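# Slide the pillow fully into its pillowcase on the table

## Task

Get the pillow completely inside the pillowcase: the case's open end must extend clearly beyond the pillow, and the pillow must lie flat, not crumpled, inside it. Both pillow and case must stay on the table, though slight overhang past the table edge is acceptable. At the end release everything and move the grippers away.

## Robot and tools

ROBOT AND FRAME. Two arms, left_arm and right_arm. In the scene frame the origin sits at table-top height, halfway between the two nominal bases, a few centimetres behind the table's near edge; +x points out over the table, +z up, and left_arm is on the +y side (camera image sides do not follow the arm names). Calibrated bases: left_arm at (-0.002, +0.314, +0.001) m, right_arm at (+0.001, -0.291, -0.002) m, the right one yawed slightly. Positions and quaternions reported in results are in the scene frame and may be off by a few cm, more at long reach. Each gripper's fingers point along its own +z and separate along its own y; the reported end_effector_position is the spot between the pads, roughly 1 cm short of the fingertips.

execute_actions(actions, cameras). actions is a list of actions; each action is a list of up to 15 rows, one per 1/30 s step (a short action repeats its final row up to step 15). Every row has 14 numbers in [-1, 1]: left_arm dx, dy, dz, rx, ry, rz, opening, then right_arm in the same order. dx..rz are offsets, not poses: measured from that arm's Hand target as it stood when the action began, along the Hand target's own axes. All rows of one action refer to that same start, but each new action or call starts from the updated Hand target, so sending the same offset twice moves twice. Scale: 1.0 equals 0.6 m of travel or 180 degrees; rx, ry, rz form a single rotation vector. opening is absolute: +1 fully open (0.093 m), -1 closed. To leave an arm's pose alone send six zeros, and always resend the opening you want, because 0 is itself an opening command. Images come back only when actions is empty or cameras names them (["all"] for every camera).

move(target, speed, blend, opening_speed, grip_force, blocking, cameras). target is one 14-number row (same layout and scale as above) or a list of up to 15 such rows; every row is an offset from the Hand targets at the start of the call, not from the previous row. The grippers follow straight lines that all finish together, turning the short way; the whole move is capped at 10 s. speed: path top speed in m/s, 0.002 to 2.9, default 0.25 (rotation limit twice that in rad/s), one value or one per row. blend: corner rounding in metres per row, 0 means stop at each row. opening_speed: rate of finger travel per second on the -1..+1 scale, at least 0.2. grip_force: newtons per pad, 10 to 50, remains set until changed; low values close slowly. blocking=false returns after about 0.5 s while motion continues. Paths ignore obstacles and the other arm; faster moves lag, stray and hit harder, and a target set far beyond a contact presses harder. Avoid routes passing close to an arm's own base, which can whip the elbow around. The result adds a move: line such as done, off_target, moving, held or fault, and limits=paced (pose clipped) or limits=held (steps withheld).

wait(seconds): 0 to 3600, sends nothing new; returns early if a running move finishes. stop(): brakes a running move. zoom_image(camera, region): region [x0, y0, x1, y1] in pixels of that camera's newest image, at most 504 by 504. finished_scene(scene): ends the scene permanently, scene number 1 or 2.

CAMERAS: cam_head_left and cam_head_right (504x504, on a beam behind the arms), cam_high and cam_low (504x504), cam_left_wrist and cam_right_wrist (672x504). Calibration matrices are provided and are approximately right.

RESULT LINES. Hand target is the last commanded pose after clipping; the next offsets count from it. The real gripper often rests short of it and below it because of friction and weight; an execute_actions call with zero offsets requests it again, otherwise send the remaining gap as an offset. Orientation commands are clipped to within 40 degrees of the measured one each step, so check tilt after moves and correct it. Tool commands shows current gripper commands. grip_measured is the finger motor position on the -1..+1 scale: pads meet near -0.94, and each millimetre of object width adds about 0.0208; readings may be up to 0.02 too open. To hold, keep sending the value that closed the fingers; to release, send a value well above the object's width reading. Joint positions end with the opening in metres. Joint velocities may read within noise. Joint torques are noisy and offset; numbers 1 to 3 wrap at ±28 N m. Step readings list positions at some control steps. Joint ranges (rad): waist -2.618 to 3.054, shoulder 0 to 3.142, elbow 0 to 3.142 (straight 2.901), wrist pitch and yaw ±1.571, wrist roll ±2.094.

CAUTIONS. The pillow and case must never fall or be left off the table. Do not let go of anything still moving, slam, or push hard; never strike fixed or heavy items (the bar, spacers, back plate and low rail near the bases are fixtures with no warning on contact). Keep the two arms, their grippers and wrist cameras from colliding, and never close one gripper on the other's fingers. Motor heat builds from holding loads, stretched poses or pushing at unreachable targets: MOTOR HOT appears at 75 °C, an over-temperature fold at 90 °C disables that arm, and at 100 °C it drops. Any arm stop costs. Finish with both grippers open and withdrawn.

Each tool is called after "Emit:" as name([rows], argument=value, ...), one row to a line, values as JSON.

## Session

Emit:
execute_actions(actions=[])

Scene clock: 0.00 s.
left_arm: end_effector_position=(+0.3555, +0.1429, +0.2812) grip_measured=+1.000 end_effector_quat_wxyz=(+0.533, -0.158, +0.759, -0.338) | right_arm: end_effector_position=(+0.3545, -0.2010, +0.2502) grip_measured=+1.000 end_effector_quat_wxyz=(+0.422, +0.158, +0.885, +0.119)
Joint positions: left_arm=[-0.499 1.123 0.802 0.123 -0.135 -0.805 0.093] | right_arm=[0.268 1.215 1.14 -0.603 0.171 0.598 0.093]
Joint velocities: within noise
Joint torques (N m): no reading
Heat: left arm: 31 °C; right arm: 31 °C.
Hand target: left_arm +0.3561, +0.1429, +0.2970; +0.546, -0.157, +0.745, -0.348 | right_arm +0.3547, -0.2011, +0.2532; +0.424, +0.158, +0.884, +0.120
Tool commands: left_gripper/opening=+1.0 right_gripper/opening=+1.0
camera_calibration:
cam_left_wrist: T_world_to_cam=[[-0.13775, -0.71413, 0.68632, -0.04456], [-0.74366, -0.38312, -0.5479, 0.51006], [0.65421, -0.58586, -0.4783, 0.07578]] pos_world=[0.3236, 0.20799, 0.34629]
cam_right_wrist: T_world_to_cam=[[-0.20433, -0.91799, -0.33992, -0.02999], [-0.86782, 0.33053, -0.37099, 0.50659], [0.45291, 0.21919, -0.86419, 0.18737]] pos_world=[0.34864, -0.23604, 0.33966]

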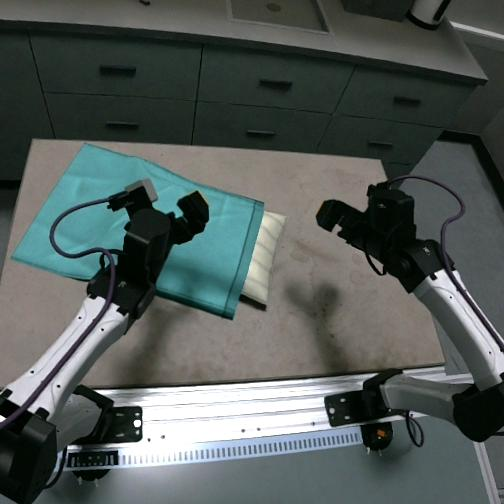

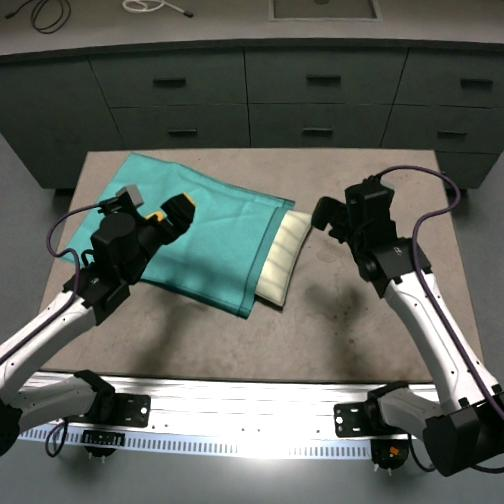

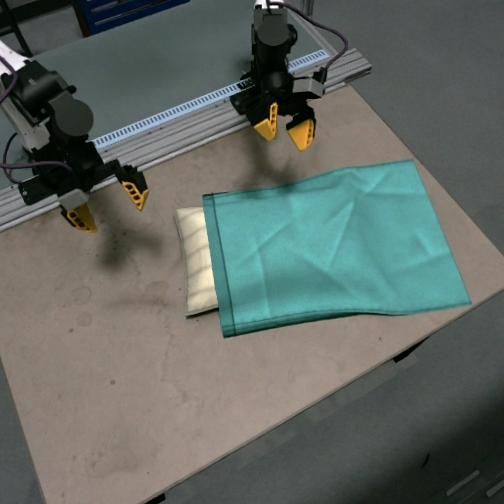

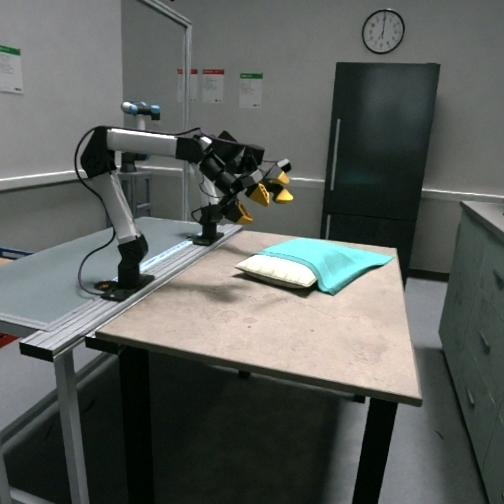

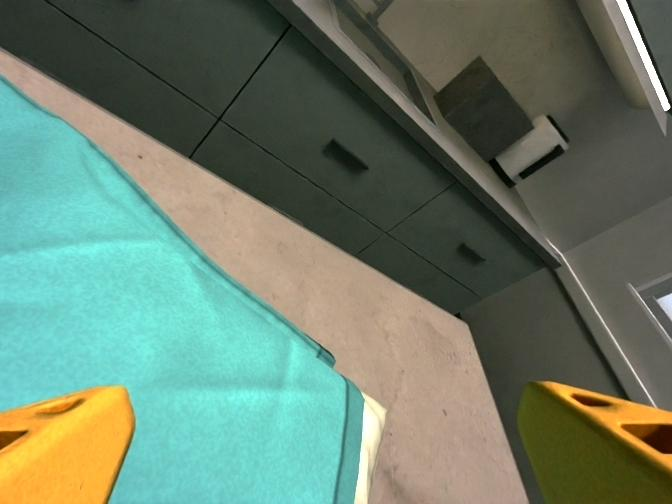

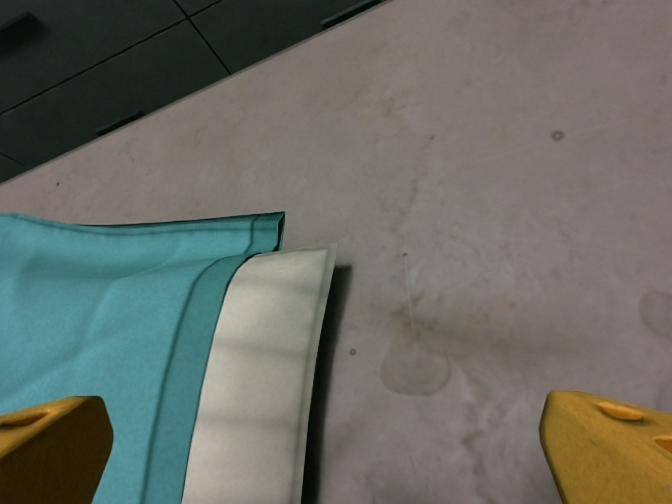

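Emit:
move(target=[0.339,0.013,-0.026,-0.357,0.274,-0.074,1,-0.002,0.178,0.383,-0.164,0.106,-0.31,1], cameras=["cam_left_wrist","cam_right_wrist","cam_high"])

Scene clock: 5.30 s.
left_arm: end_effector_position=(+0.2696, +0.0346, +0.1484) grip_measured=+1.000 end_effector_quat_wxyz=(+0.003, -0.338, +0.941, +0.005) | right_arm: end_effector_position=(+0.5540, -0.0847, +0.1551) grip_measured=+1.000 end_effector_quat_wxyz=(+0.317, -0.393, +0.852, +0.141)
Joint positions: left_arm=[-0.801 2.039 1.978 -1.506 -0.007 -1.491 0.093] | right_arm=[0.193 2.349 2.282 -0.888 -0.384 -0.49 0.093]
Joint torques (N m): left_arm=[-0.16 -9.63 10.28 -0.07 -0.12 -0.21] | right_arm=[-0.44 -11.33 9.17 1.84 -0.37 -0.11]
Heat: left arm: 32 °C; right arm: 33 °C.
Hand target: left_arm +0.2710, +0.0288, +0.1508; +0.000, -0.341, +0.940, +0.000 | right_arm +0.5553, -0.0853, +0.1504; +0.310, -0.396, +0.852, +0.146
Off the commanded pose: left_arm 0.006 m, 1 deg | right_arm 0.005 m, 1 deg.
move: done
cam_left_wrist: T_world_to_cam=[[0.63623, -0.77143, 0.0108, -0.14899], [-0.6994, -0.5708, 0.43014, 0.1813], [-0.32566, -0.28122, -0.9027, 0.3216]] pos_world=[0.32632, 0.07899, 0.21393]
cam_right_wrist: T_world_to_cam=[[0.74212, -0.67005, 0.01702, -0.47349], [-0.64278, -0.71866, -0.26526, 0.3761], [0.18996, 0.18591, -0.96403, 0.1477]] pos_world=[0.56508, -0.07443, 0.25021]
Images, in order (width x height): cam_high 504x504, cam_left_wrist 672x504, cam_right_wrist 672x504.

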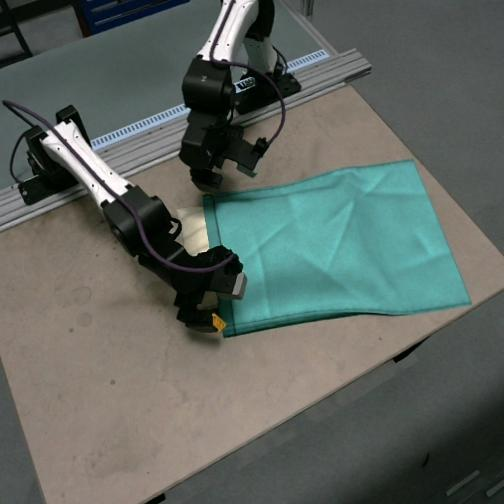

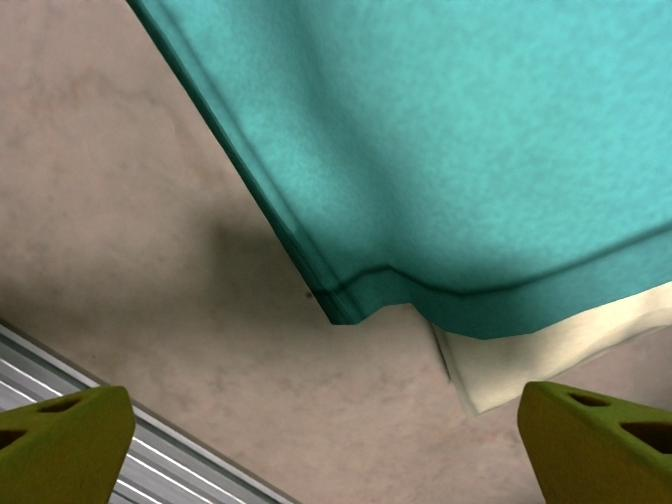

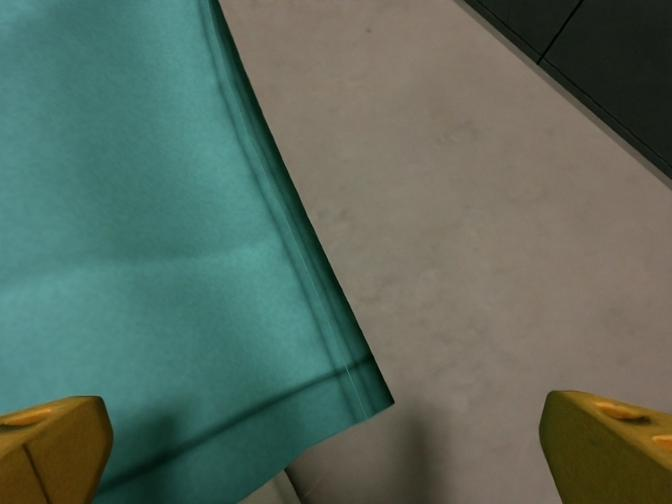

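Emit:
move([
  [0.047,-0.004,0.247,0,0,0,1,0.134,0.008,0.216,0,0,0,1],
  [0.047,-0.004,0.247,0,0,0,-1,0.134,0.008,0.216,0,0,0,-1],
  [0.047,-0.004,0.13,0,0,0,-1,0.06,0.008,0.13,0,0,0,-1],
], speed=0.15, cameras=["cam_left_wrist","cam_right_wrist","cam_high","cam_head_right"])

Scene clock: 10.03 s.
left_arm: end_effector_position=(+0.2491, +0.0167, +0.0523) grip_measured=-0.980 end_effector_quat_wxyz=(-0.004, -0.341, +0.940, +0.024) | right_arm: end_effector_position=(+0.5618, -0.0650, +0.0442) grip_measured=-0.986 end_effector_quat_wxyz=(+0.296, -0.396, +0.855, +0.154)
Joint positions: left_arm=[-0.871 2.084 1.661 -1.185 -0.006 -1.569 0] | right_arm=[0.222 2.469 2.074 -0.598 -0.391 -0.471 0]
Joint torques (N m): left_arm=[-0.32 -14.9 10.04 -0.24 -0.13 -0.14] | right_arm=[0.16 -15.98 9.18 1.74 -0.1 0.03]
Heat: left arm: 32 °C; right arm: 37 °C.
Hand target: left_arm +0.2508, +0.0089, +0.0727; +0.000, -0.341, +0.940, +0.000 | right_arm +0.5661, -0.0647, +0.0675; +0.310, -0.396, +0.852, +0.146
Off the commanded pose: left_arm 0.022 m, 3 deg | right_arm 0.024 m, 2 deg.
move: off_target (left_arm, right_arm); target 2's new opening was sent with right_arm's hand 0.032 m and 3 deg from that target
cam_left_wrist: T_world_to_cam=[[0.64162, -0.76649, -0.02877, -0.14805], [-0.68407, -0.58878, 0.43056, 0.19457], [-0.34696, -0.25658, -0.9021, 0.22806]] pos_world=[0.30722, 0.05959, 0.1177]
cam_right_wrist: T_world_to_cam=[[0.75331, -0.65731, -0.02134, -0.46784], [-0.64269, -0.72889, -0.23594, 0.36383], [0.13954, 0.19145, -0.97153, 0.06474]] pos_world=[0.57723, -0.05472, 0.13876]
Images, in order (width x height): cam_head_right 504x504, cam_high 504x504, cam_left_wrist 672x504, cam_right_wrist 672x504.

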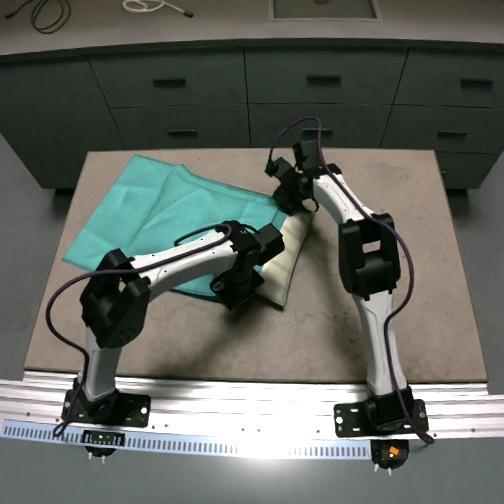

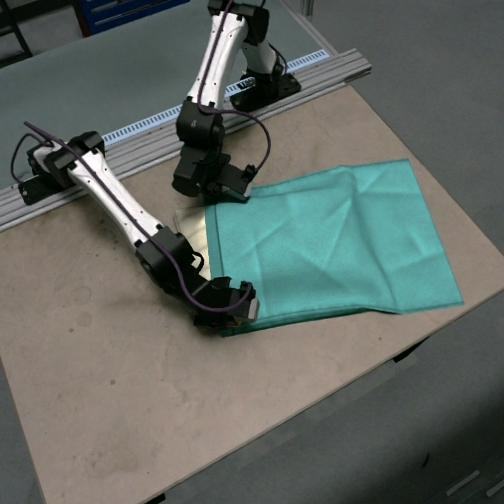

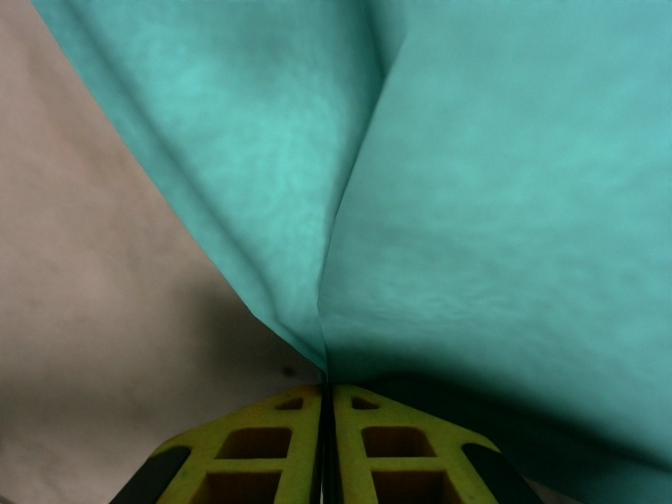

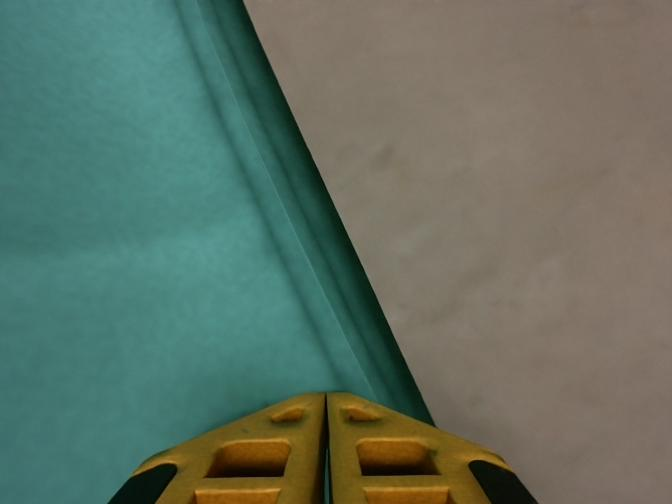

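Emit:
move([
  [0,0,0,0,0,0,-1,0,0,0,0,0,0,1],
  [0,0,0,0,0,0,-1,0.1,-0.018,0.129,0,0,0,1],
  [0,0,0,0,0,0,-1,0.1,-0.018,0.129,0,0,0,-1],
  [0,0,0,0,0,0,-1,0,-0.018,0,0,0,0,-1],
], speed=0.12, cameras=["cam_right_wrist","cam_high"])

Scene clock: 15.17 s.
left_arm: end_effector_position=(+0.2488, +0.0171, +0.0535) grip_measured=-0.980 end_effector_quat_wxyz=(-0.005, -0.341, +0.940, +0.025) | right_arm: end_effector_position=(+0.5663, -0.0616, +0.0466) grip_measured=-0.982 end_effector_quat_wxyz=(+0.296, -0.398, +0.853, +0.165)
Joint positions: left_arm=[-0.871 2.084 1.665 -1.193 -0.006 -1.569 0] | right_arm=[0.219 2.501 2.136 -0.63 -0.414 -0.472 0]
Joint torques (N m): left_arm=[-0.34 -14.89 9.65 -0.15 -0.13 -0.14] | right_arm=[-1.05 -15.92 9.29 1.73 0.04 -0.1]
Heat: left arm: 33 °C; right arm: 41 °C.
Hand target: left_arm +0.2508, +0.0089, +0.0726; +0.000, -0.341, +0.940, +0.000 | right_arm +0.5744, -0.0716, +0.0675; +0.310, -0.396, +0.852, +0.146
Off the commanded pose: left_arm 0.021 m, 3 deg | right_arm 0.025 m, 3 deg.
move: off_target (right_arm); target 3's new opening was sent with right_arm's hand 0.052 m and 5 deg from that target
cam_right_wrist: T_world_to_cam=[[0.76067, -0.64809, -0.03695, -0.47194], [-0.63555, -0.73195, -0.24563, 0.36602], [0.13215, 0.21033, -0.96866, 0.0709]] pos_world=[0.58225, -0.05286, 0.14115]
Images, in order (width x height): cam_high 504x504, cam_right_wrist 672x504.

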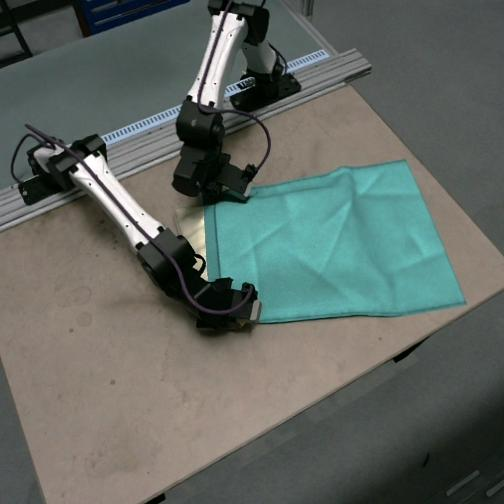

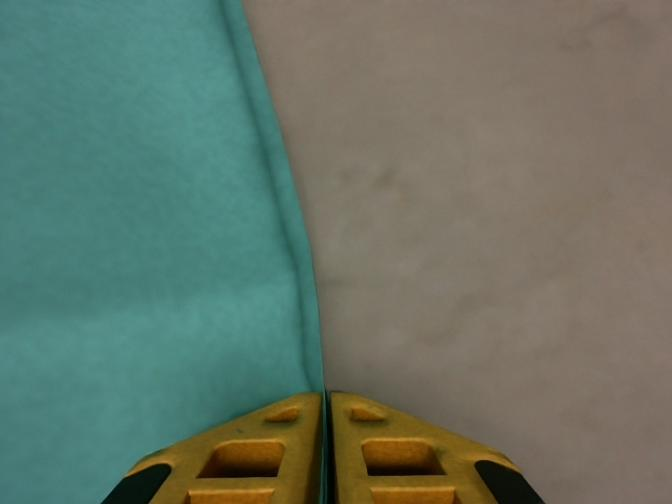

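Emit:
move(target=[-0.213,0.125,-0.1,0,0,0.222,-1,0.222,0.263,-0.317,0.179,0,0.213,-1], speed=0.15, cameras=["cam_high","cam_head_left","cam_low"])

Scene clock: 19.50 s.
left_arm: end_effector_position=(+0.2978, +0.1460, +0.1127) grip_measured=-0.980 end_effector_quat_wxyz=(-0.024, -0.001, +1.000, +0.013) | right_arm: end_effector_position=(+0.3134, -0.1337, +0.1242) grip_measured=-0.982 end_effector_quat_wxyz=(+0.338, -0.005, +0.941, +0.016)
Joint positions: left_arm=[-0.505 1.885 1.615 -1.347 0.006 -0.507 0] | right_arm=[0.574 1.366 0.909 -0.509 0.347 0.512 0]
Joint torques (N m): left_arm=[1.02 -14.87 8.44 -0.1 -0.2 0.04] | right_arm=[0.28 -6.75 6.2 1.73 0.67 0.05]
Heat: left arm: 33 °C; right arm: 43 °C.
Hand target: left_arm +0.3007, +0.1483, +0.1328; +0.000, +0.000, +1.000, +0.000 | right_arm +0.3093, -0.1419, +0.1276; +0.342, +0.001, +0.940, +0.001
Off the commanded pose: left_arm 0.020 m, 3 deg | right_arm 0.010 m, 2 deg.
move: off_target (left_arm)
Images, in order (width x height): cam_head_left 504x504, cam_high 504x504, cam_low 504x504.

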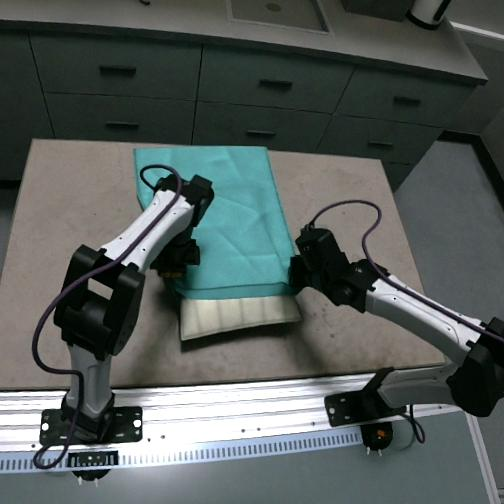

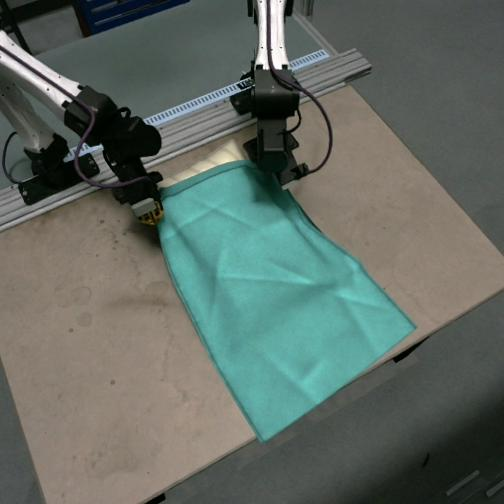

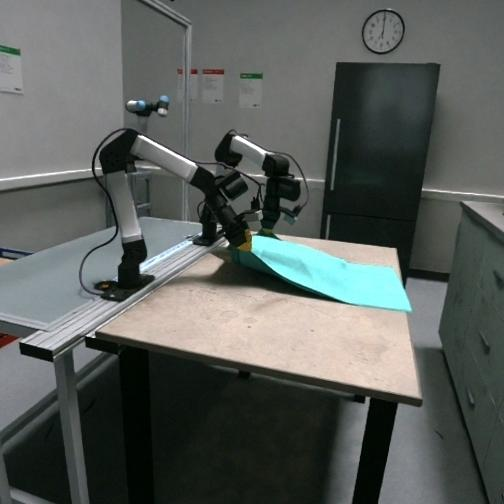

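Emit:
move([
  [-0.133,0,-0.567,0,-0.22,0,-1,-0.459,0,-0.365,0,-0.09,0,-1],
  [-0.133,0,-0.66,0,-0.36,0,-1,-0.517,0,-0.435,0,-0.2,0,-1],
  [-0.133,0,-0.53,0,-0.36,0,-1,-0.43,0,-0.335,0,-0.2,0,-1],
  [-0.133,0,-0.66,0,-0.36,0,-1,-0.517,0,-0.435,0,-0.2,0,-1],
  [-0.133,0,-0.53,0,-0.36,0,-1,-0.43,0,-0.335,0,-0.2,0,-1],
  [-0.133,0,-0.66,0,-0.36,0,-1,-0.517,0,-0.435,0,-0.2,0,-1],
], speed=[0.2,0.3,0.4,0.4,0.4,0.4], blend=0.01, cameras=["cam_high","cam_head_left","cam_low"])

Scene clock: 25.13 s.
left_arm: end_effector_position=(+0.3821, +0.1427, +0.4985) grip_measured=-0.980 end_effector_quat_wxyz=(+0.561, +0.030, +0.827, -0.006) | right_arm: end_effector_position=(+0.3796, -0.1396, +0.5097) grip_measured=-0.982 end_effector_quat_wxyz=(+0.595, -0.014, +0.804, -0.010)
Joint positions: left_arm=[-0.613 1.911 2.834 -1.357 -0.52 -0.212 0] | right_arm=[0.536 1.719 2.481 -1.118 0.558 0.169 0]
Joint torques (N m): left_arm=[0.14 -9.46 8.03 2.08 -0.55 0.05] | right_arm=[-0.31 -5.79 7.35 3.08 0.26 0.05]
Heat: left arm: 34 °C; right arm: 43 °C.
Hand target: left_arm +0.3805, +0.1481, +0.5288; +0.536, +0.000, +0.844, +0.000 | right_arm +0.3793, -0.1431, +0.5269; +0.615, +0.002, +0.788, +0.000
Off the commanded pose: left_arm 0.031 m, 5 deg | right_arm 0.018 m, 4 deg.
elbow stopped short (left arm): the move would have taken joint 3 (elbow) straighter than the controller allows.
move: off_target (left_arm, right_arm)
Images, in order (width x height): cam_head_left 504x504, cam_high 504x504, cam_low 504x504.

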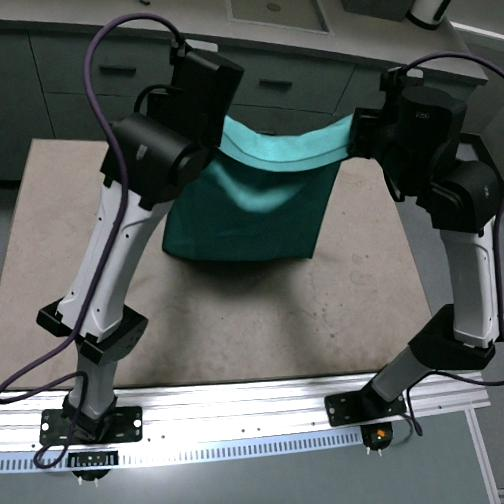

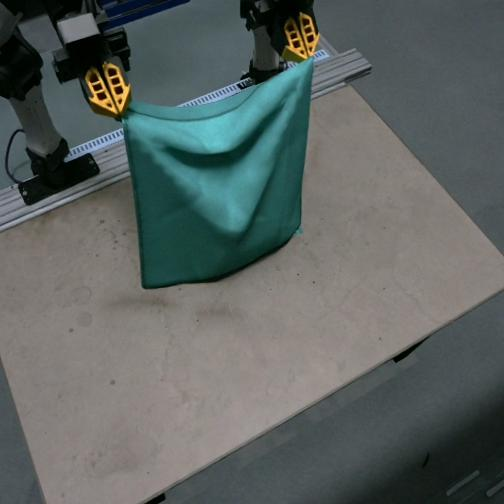

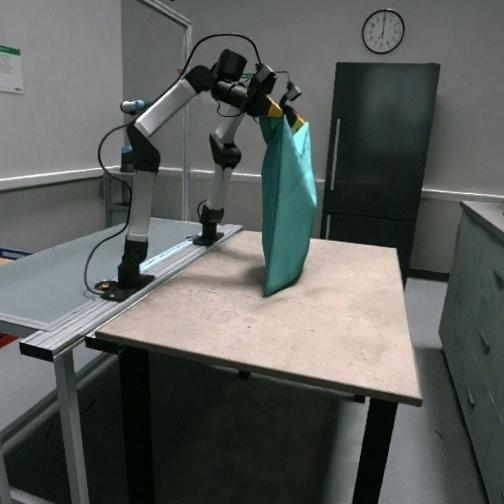

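Emit:
move([
  [-0.083,0,0.293,0,0,0,-1,-0.024,0,0.303,0,0,0,-1],
  [0.29,0,0.283,0,0.12,0,-1,0.34,0,0.222,0,0.12,0,-1],
  [0.675,0,0.17,0,0.22,0,-1,0.695,0,0.036,0,0.26,0,-1],
  [0.845,0,0.103,0,0.27,0,-1,0.848,0,-0.063,0,0.33,0,-1],
], speed=[0.45,0.3,0.25,0.15], blend=0.02, cameras=["cam_high","cam_head_left","cam_low"])

Scene clock: 29.50 s.
left_arm: end_effector_position=(+0.2199, +0.1531, +0.0368) grip_measured=-0.980 end_effector_quat_wxyz=(+0.128, +0.005, +0.992, +0.018) | right_arm: end_effector_position=(+0.2223, -0.1442, +0.0446) grip_measured=-0.982 end_effector_quat_wxyz=(+0.145, -0.001, +0.989, -0.009)
Joint positions: left_arm=[-0.746 1.493 0.833 -0.735 -0.196 -0.72 0] | right_arm=[0.653 1.41 0.792 -0.737 0.193 0.687 0]
Joint torques (N m): left_arm=[-0.35 -9.4 6.02 0.55 -0.24 -0.21] | right_arm=[0.47 -5.15 4.6 1.38 0.05 0.11]
Heat: left arm: 34 °C; right arm: 43 °C.
Hand target: left_arm +0.2207, +0.1484, +0.0437; +0.141, +0.001, +0.990, +0.000 | right_arm +0.2194, -0.1415, +0.0424; +0.144, +0.001, +0.990, +0.001
Off the commanded pose: left_arm 0.008 m, 3 deg | right_arm 0.005 m, 1 deg.
elbow stopped short (left arm): the move would have taken joint 3 (elbow) straighter than the controller allows.
move: off_target (left_arm)
Images, in order (width x height): cam_head_left 504x504, cam_high 504x504, cam_low 504x504.

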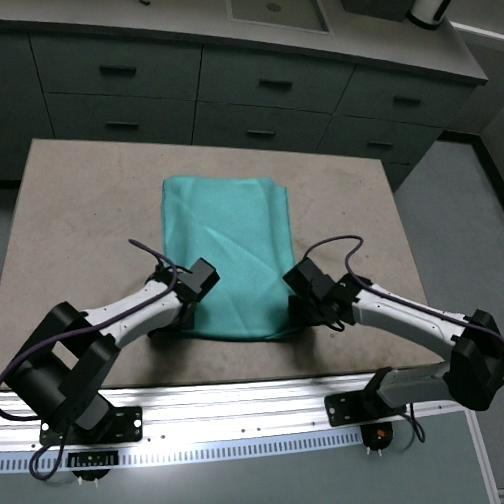

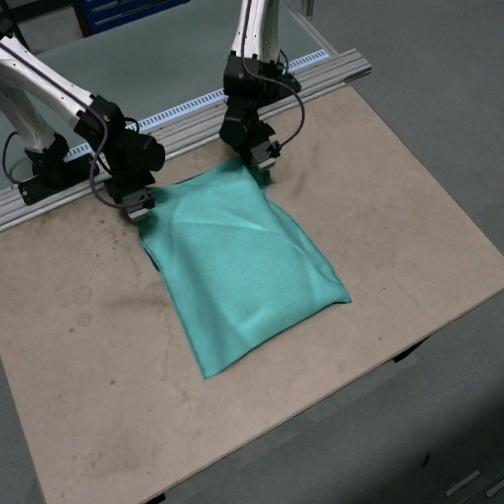

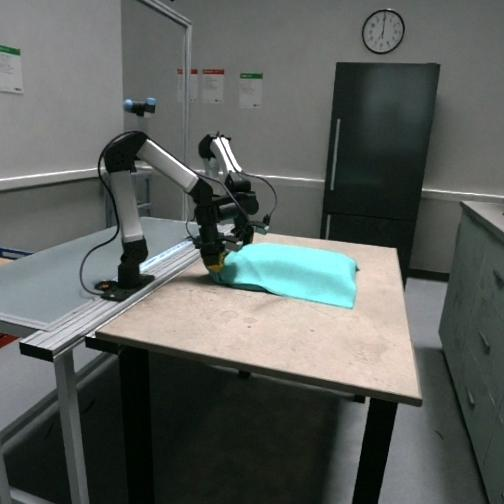

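Emit:
move([
  [0,0,0,0,0,0,1,0,0,0,0,0,0,1],
  [-0.07,0,-0.24,0,0,0,1,-0.07,0,-0.24,0,0,0,1],
], speed=0.2, cameras=["all"])

Scene clock: 32.20 s.
left_arm: end_effector_position=(+0.2174, +0.1550, +0.1866) grip_measured=+1.000 end_effector_quat_wxyz=(+0.137, +0.002, +0.991, +0.010) | right_arm: end_effector_position=(+0.2197, -0.1448, +0.1885) grip_measured=+1.000 end_effector_quat_wxyz=(+0.151, +0.000, +0.989, -0.004)
Joint positions: left_arm=[-0.745 1.389 1.346 -1.328 -0.196 -0.723 0.093] | right_arm=[0.653 1.34 1.314 -1.315 0.193 0.688 0.093]
Joint torques (N m): left_arm=[-0.23 -3.99 10.93 0.36 -0.24 -0.17] | right_arm=[0.16 -3.36 8.31 0.98 0.05 0.05]
Heat: left arm: 34 °C; right arm: 42 °C.
Hand target: left_arm +0.2208, +0.1483, +0.1937; +0.141, +0.000, +0.990, +0.000 | right_arm +0.2185, -0.1419, +0.1924; +0.144, +0.001, +0.990, +0.001
Off the commanded pose: left_arm 0.010 m, 1 deg | right_arm 0.005 m, 1 deg.
move: done
cam_left_wrist: T_world_to_cam=[[-0.00698, -0.99997, -0.00227, 0.15443], [-0.98396, 0.00647, 0.17827, 0.21654], [-0.17825, 0.00348, -0.98398, 0.31191]] pos_world=[0.26974, 0.15194, 0.26866]
cam_right_wrist: T_world_to_cam=[[-0.02184, -0.99947, 0.02401, -0.14733], [-0.99023, 0.02494, 0.13716, 0.23497], [-0.13768, -0.02078, -0.99026, 0.30158]] pos_world=[0.27098, -0.14684, 0.26995]

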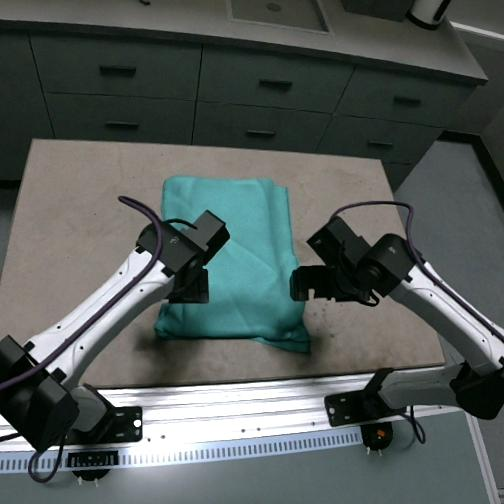

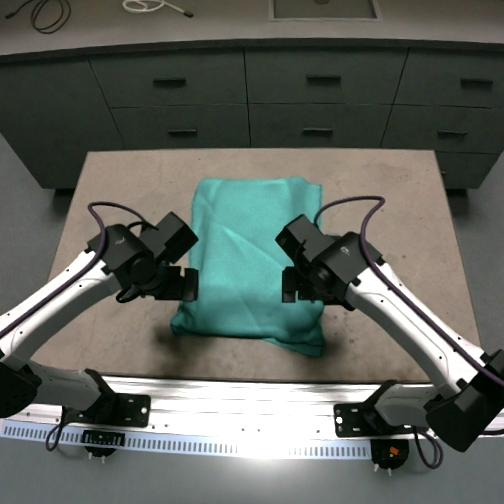

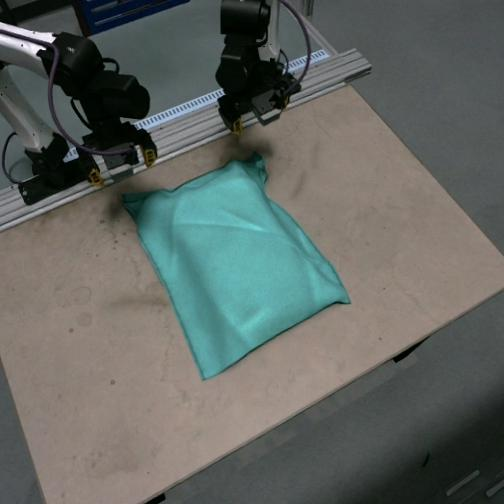

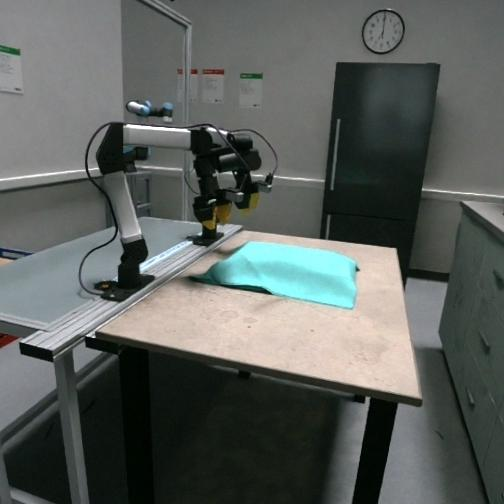

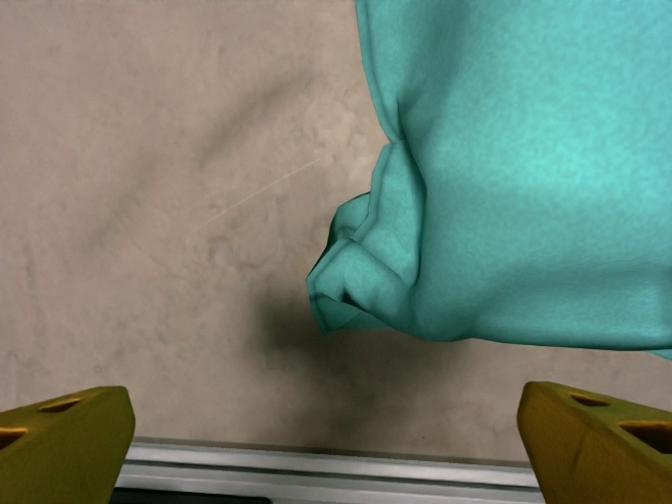

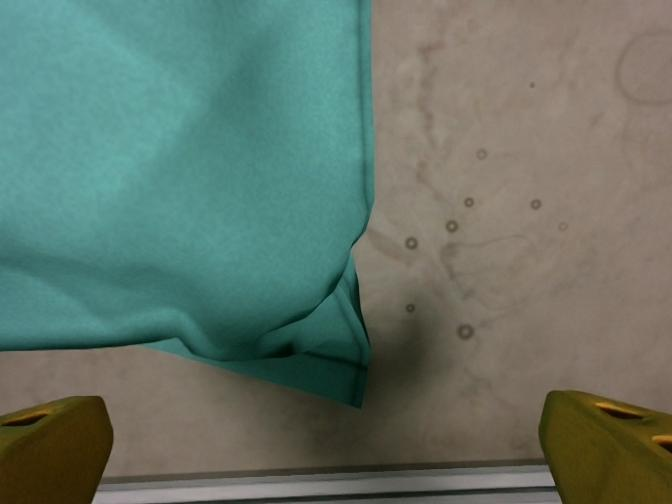

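Emit:
move([
  [0.13,-0.008,0.292,0,0,0,1,0.164,-0.007,0.282,0,0,0,1],
  [0.13,-0.008,0.292,0,0,0,-1,0.164,-0.007,0.282,0,0,0,-1],
  [-0.162,0,-0.195,0,-0.15,0,-1,-0.162,0,-0.195,0,-0.15,0,-1],
], speed=0.18, cameras=["all"])

Scene clock: 38.70 s.
left_arm: end_effector_position=(+0.2739, +0.1425, +0.3174) grip_measured=-0.958 end_effector_quat_wxyz=(+0.344, +0.011, +0.939, -0.007) | right_arm: end_effector_position=(+0.2747, -0.1338, +0.3220) grip_measured=-0.979 end_effector_quat_wxyz=(+0.358, -0.006, +0.934, +0.014)
Joint positions: left_arm=[-0.781 1.42 1.746 -1.334 -0.454 -0.629 0] | right_arm=[0.686 1.37 1.712 -1.307 0.435 0.593 0]
Joint torques (N m): left_arm=[0.96 -4.9 11.28 0.95 -0.88 0.03] | right_arm=[-0.96 -3.81 8.57 1.87 0.7 -0.08]
Heat: left arm: 34 °C; right arm: 41 °C.
Hand target: left_arm +0.2814, +0.1482, +0.3332; +0.368, +0.001, +0.930, +0.000 | right_arm +0.2783, -0.1424, +0.3322; +0.371, +0.001, +0.929, +0.001
Off the commanded pose: left_arm 0.018 m, 3 deg | right_arm 0.014 m, 2 deg.
move: off_target (left_arm, right_arm); target 2's new opening was sent with left_arm's hand 0.017 m and 2 deg from that target
cam_left_wrist: T_world_to_cam=[[-0.03697, -0.99911, 0.02031, 0.14346], [-0.96862, 0.03082, -0.24664, 0.37605], [0.24579, -0.02879, -0.96889, 0.33439]] pos_world=[0.28736, 0.14137, 0.41382]
cam_right_wrist: T_world_to_cam=[[-0.00341, -0.99987, -0.01586, -0.1306], [-0.95786, 0.00782, -0.28711, 0.39627], [0.2872, 0.01421, -0.95777, 0.31906]] pos_world=[0.28749, -0.13822, 0.41729]

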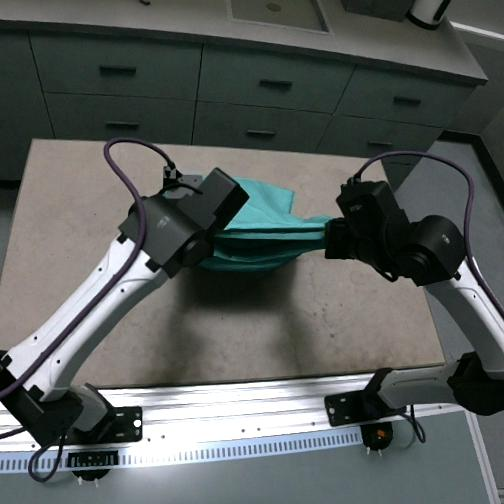

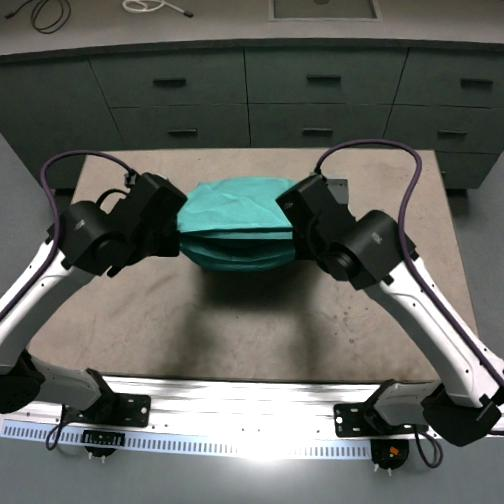

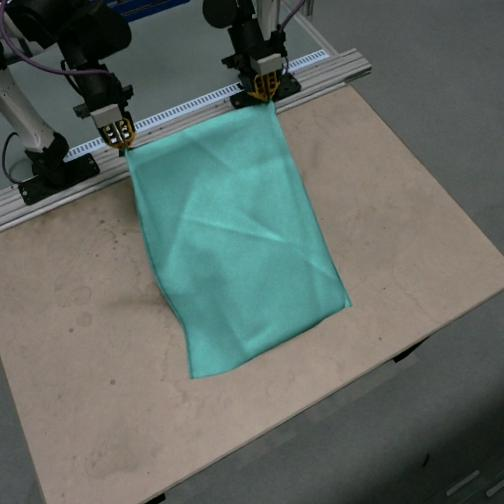

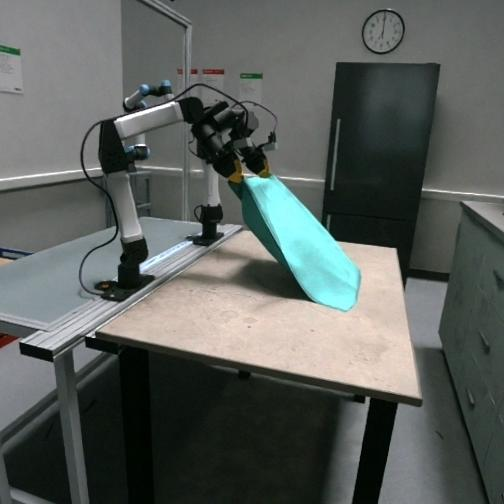

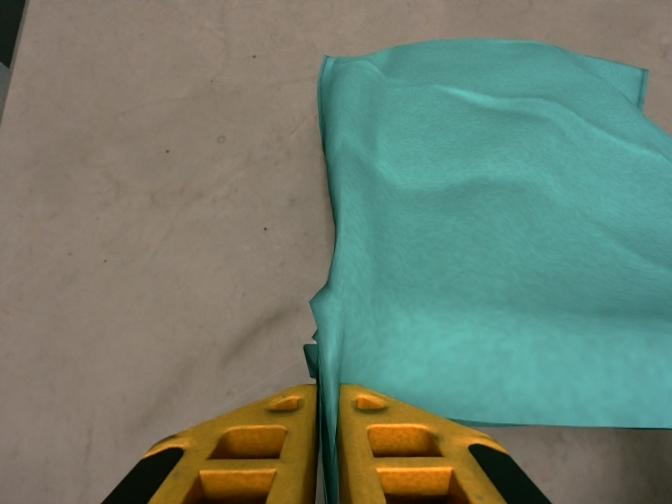

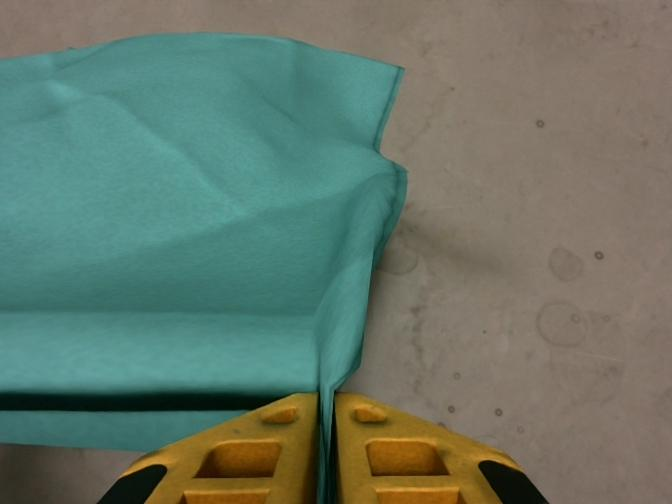

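Emit:
move([
  [-0.04,0,-0.045,0,0,0,-1,-0.04,0,-0.045,0,0,0,-1],
  [0.03,0,0.03,0,0,0,-1,0.03,0,0.03,0,0,0,-1],
  [-0.04,0,-0.045,0,0,0,-1,-0.04,0,-0.045,0,0,0,-1],
  [0.29,0.01,0.115,0,0.08,0,-1,0.29,-0.01,0.115,0,0.08,0,-1],
  [0.495,0.017,0.22,0,0.15,0,-1,0.495,-0.017,0.22,0,0.15,0,-1],
], speed=[0.4,0.4,0.4,0.25,0.2], blend=0.01)

Emit:
move([
  [0,0,0,0,0,0,1,0,0,0,0,0,0,1],
  [-0.06,0,-0.24,0,0,0,1,-0.06,0,-0.24,0,0,0,1],
], speed=0.15, cameras=["all"])

Scene clock: 42.37 s.
left_arm: end_effector_position=(+0.1593, +0.1440, +0.0415) grip_measured=-0.958 end_effector_quat_wxyz=(+0.147, +0.006, +0.989, -0.032) | right_arm: end_effector_position=(+0.1616, -0.1358, +0.0416) grip_measured=-0.979 end_effector_quat_wxyz=(+0.157, -0.001, +0.987, +0.035)
Joint positions: left_arm=[-0.954 1.26 0.657 -0.73 -0.199 -0.919 0] | right_arm=[0.863 1.191 0.616 -0.741 0.199 0.891 0]
Joint torques (N m): left_arm=[0.31 -2.65 5.44 0.14 -0.63 -0.22] | right_arm=[-0.01 -1.95 4.26 0.83 0.46 0.09]
Heat: left arm: 34 °C; right arm: 40 °C.
Hand target: left_arm +0.1553, +0.1587, +0.0336; +0.141, +0.001, +0.990, +0.000 | right_arm +0.1541, -0.1516, +0.0319; +0.144, +0.001, +0.990, +0.001
Off the commanded pose: left_arm 0.017 m, 4 deg | right_arm 0.020 m, 4 deg.
move: off_target (left_arm, right_arm)

Scene clock: 45.03 s.
left_arm: end_effector_position=(+0.1451, +0.1625, +0.1724) grip_measured=+1.000 end_effector_quat_wxyz=(+0.127, +0.005, +0.992, +0.006) | right_arm: end_effector_position=(+0.1467, -0.1519, +0.1744) grip_measured=+1.000 end_effector_quat_wxyz=(+0.140, -0.001, +0.990, +0.005)
Joint positions: left_arm=[-0.969 1.198 1.158 -1.383 -0.214 -0.945 0.093] | right_arm=[0.878 1.138 1.133 -1.384 0.211 0.914 0.093]
Joint torques (N m): left_arm=[-0.34 -2.76 10.76 0.26 -0.53 -0.21] | right_arm=[0.64 -1.65 8.27 0.89 0.37 0.1]
Heat: left arm: 35 °C; right arm: 40 °C.
Hand target: left_arm +0.1497, +0.1586, +0.1820; +0.141, +0.001, +0.990, +0.000 | right_arm +0.1476, -0.1519, +0.1802; +0.144, +0.001, +0.990, +0.001
Off the commanded pose: left_arm 0.011 m, 2 deg | right_arm 0.006 m, 1 deg.
move: off_target (left_arm)
cam_left_wrist: T_world_to_cam=[[-0.01337, -0.9999, 0.00516, 0.161], [-0.98024, 0.01413, 0.1973, 0.14272], [-0.19735, -0.00243, -0.98033, 0.28811]] pos_world=[0.19891, 0.15966, 0.25345]
cam_right_wrist: T_world_to_cam=[[-0.01672, -0.99983, 0.00761, -0.15365], [-0.98701, 0.01772, 0.15967, 0.15934], [-0.15977, -0.00484, -0.98714, 0.2825]] pos_world=[0.19984, -0.15508, 0.2546]

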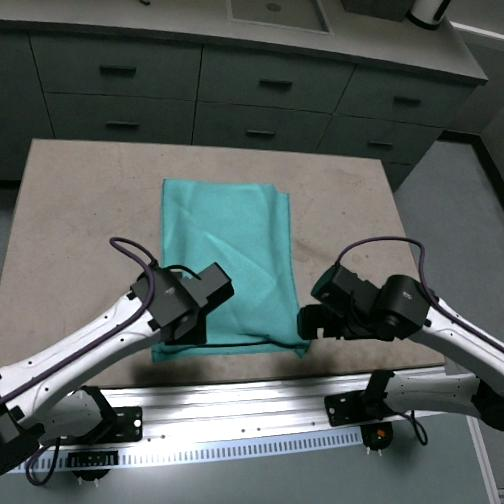

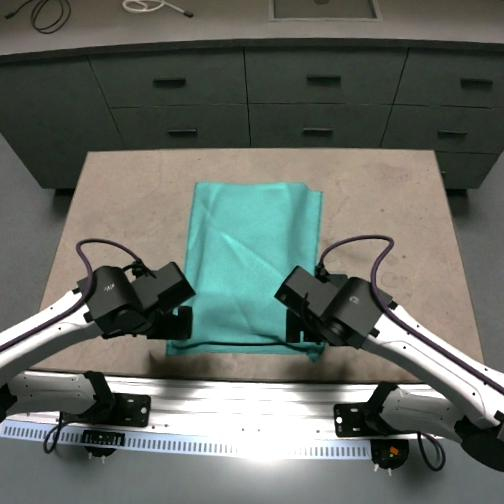

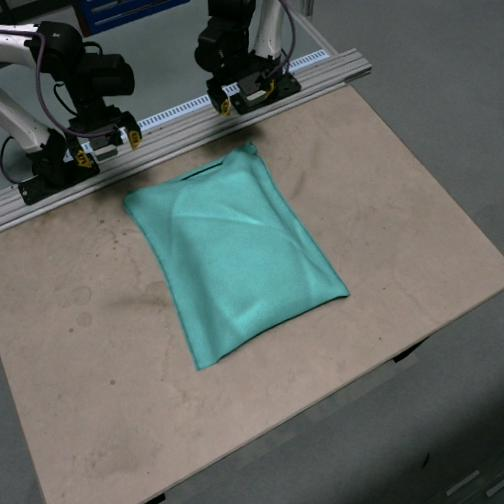

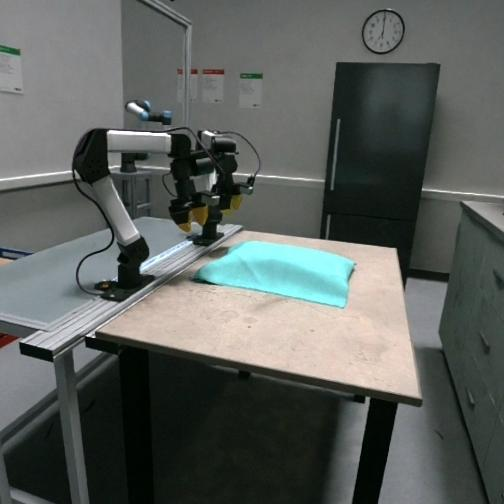

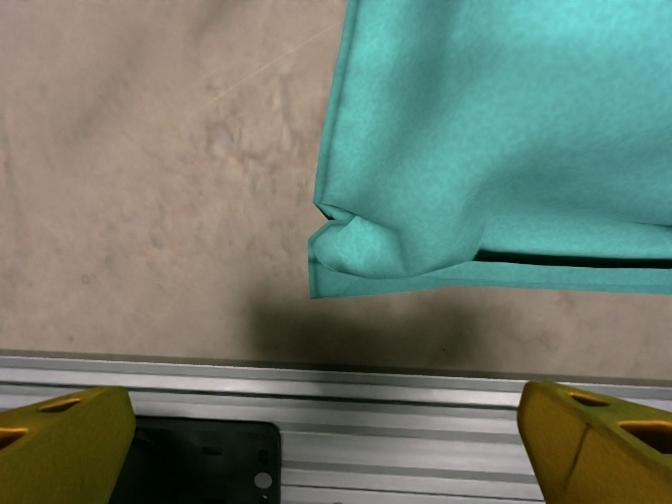

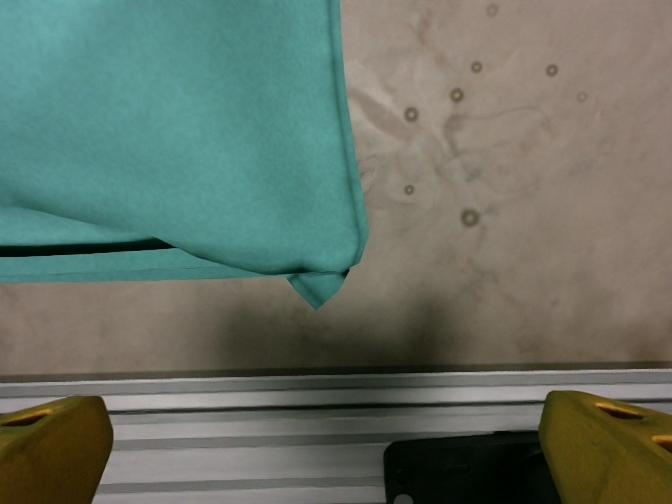

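Emit:
finished_scene(scene=2)

The scene is finished: the task was done.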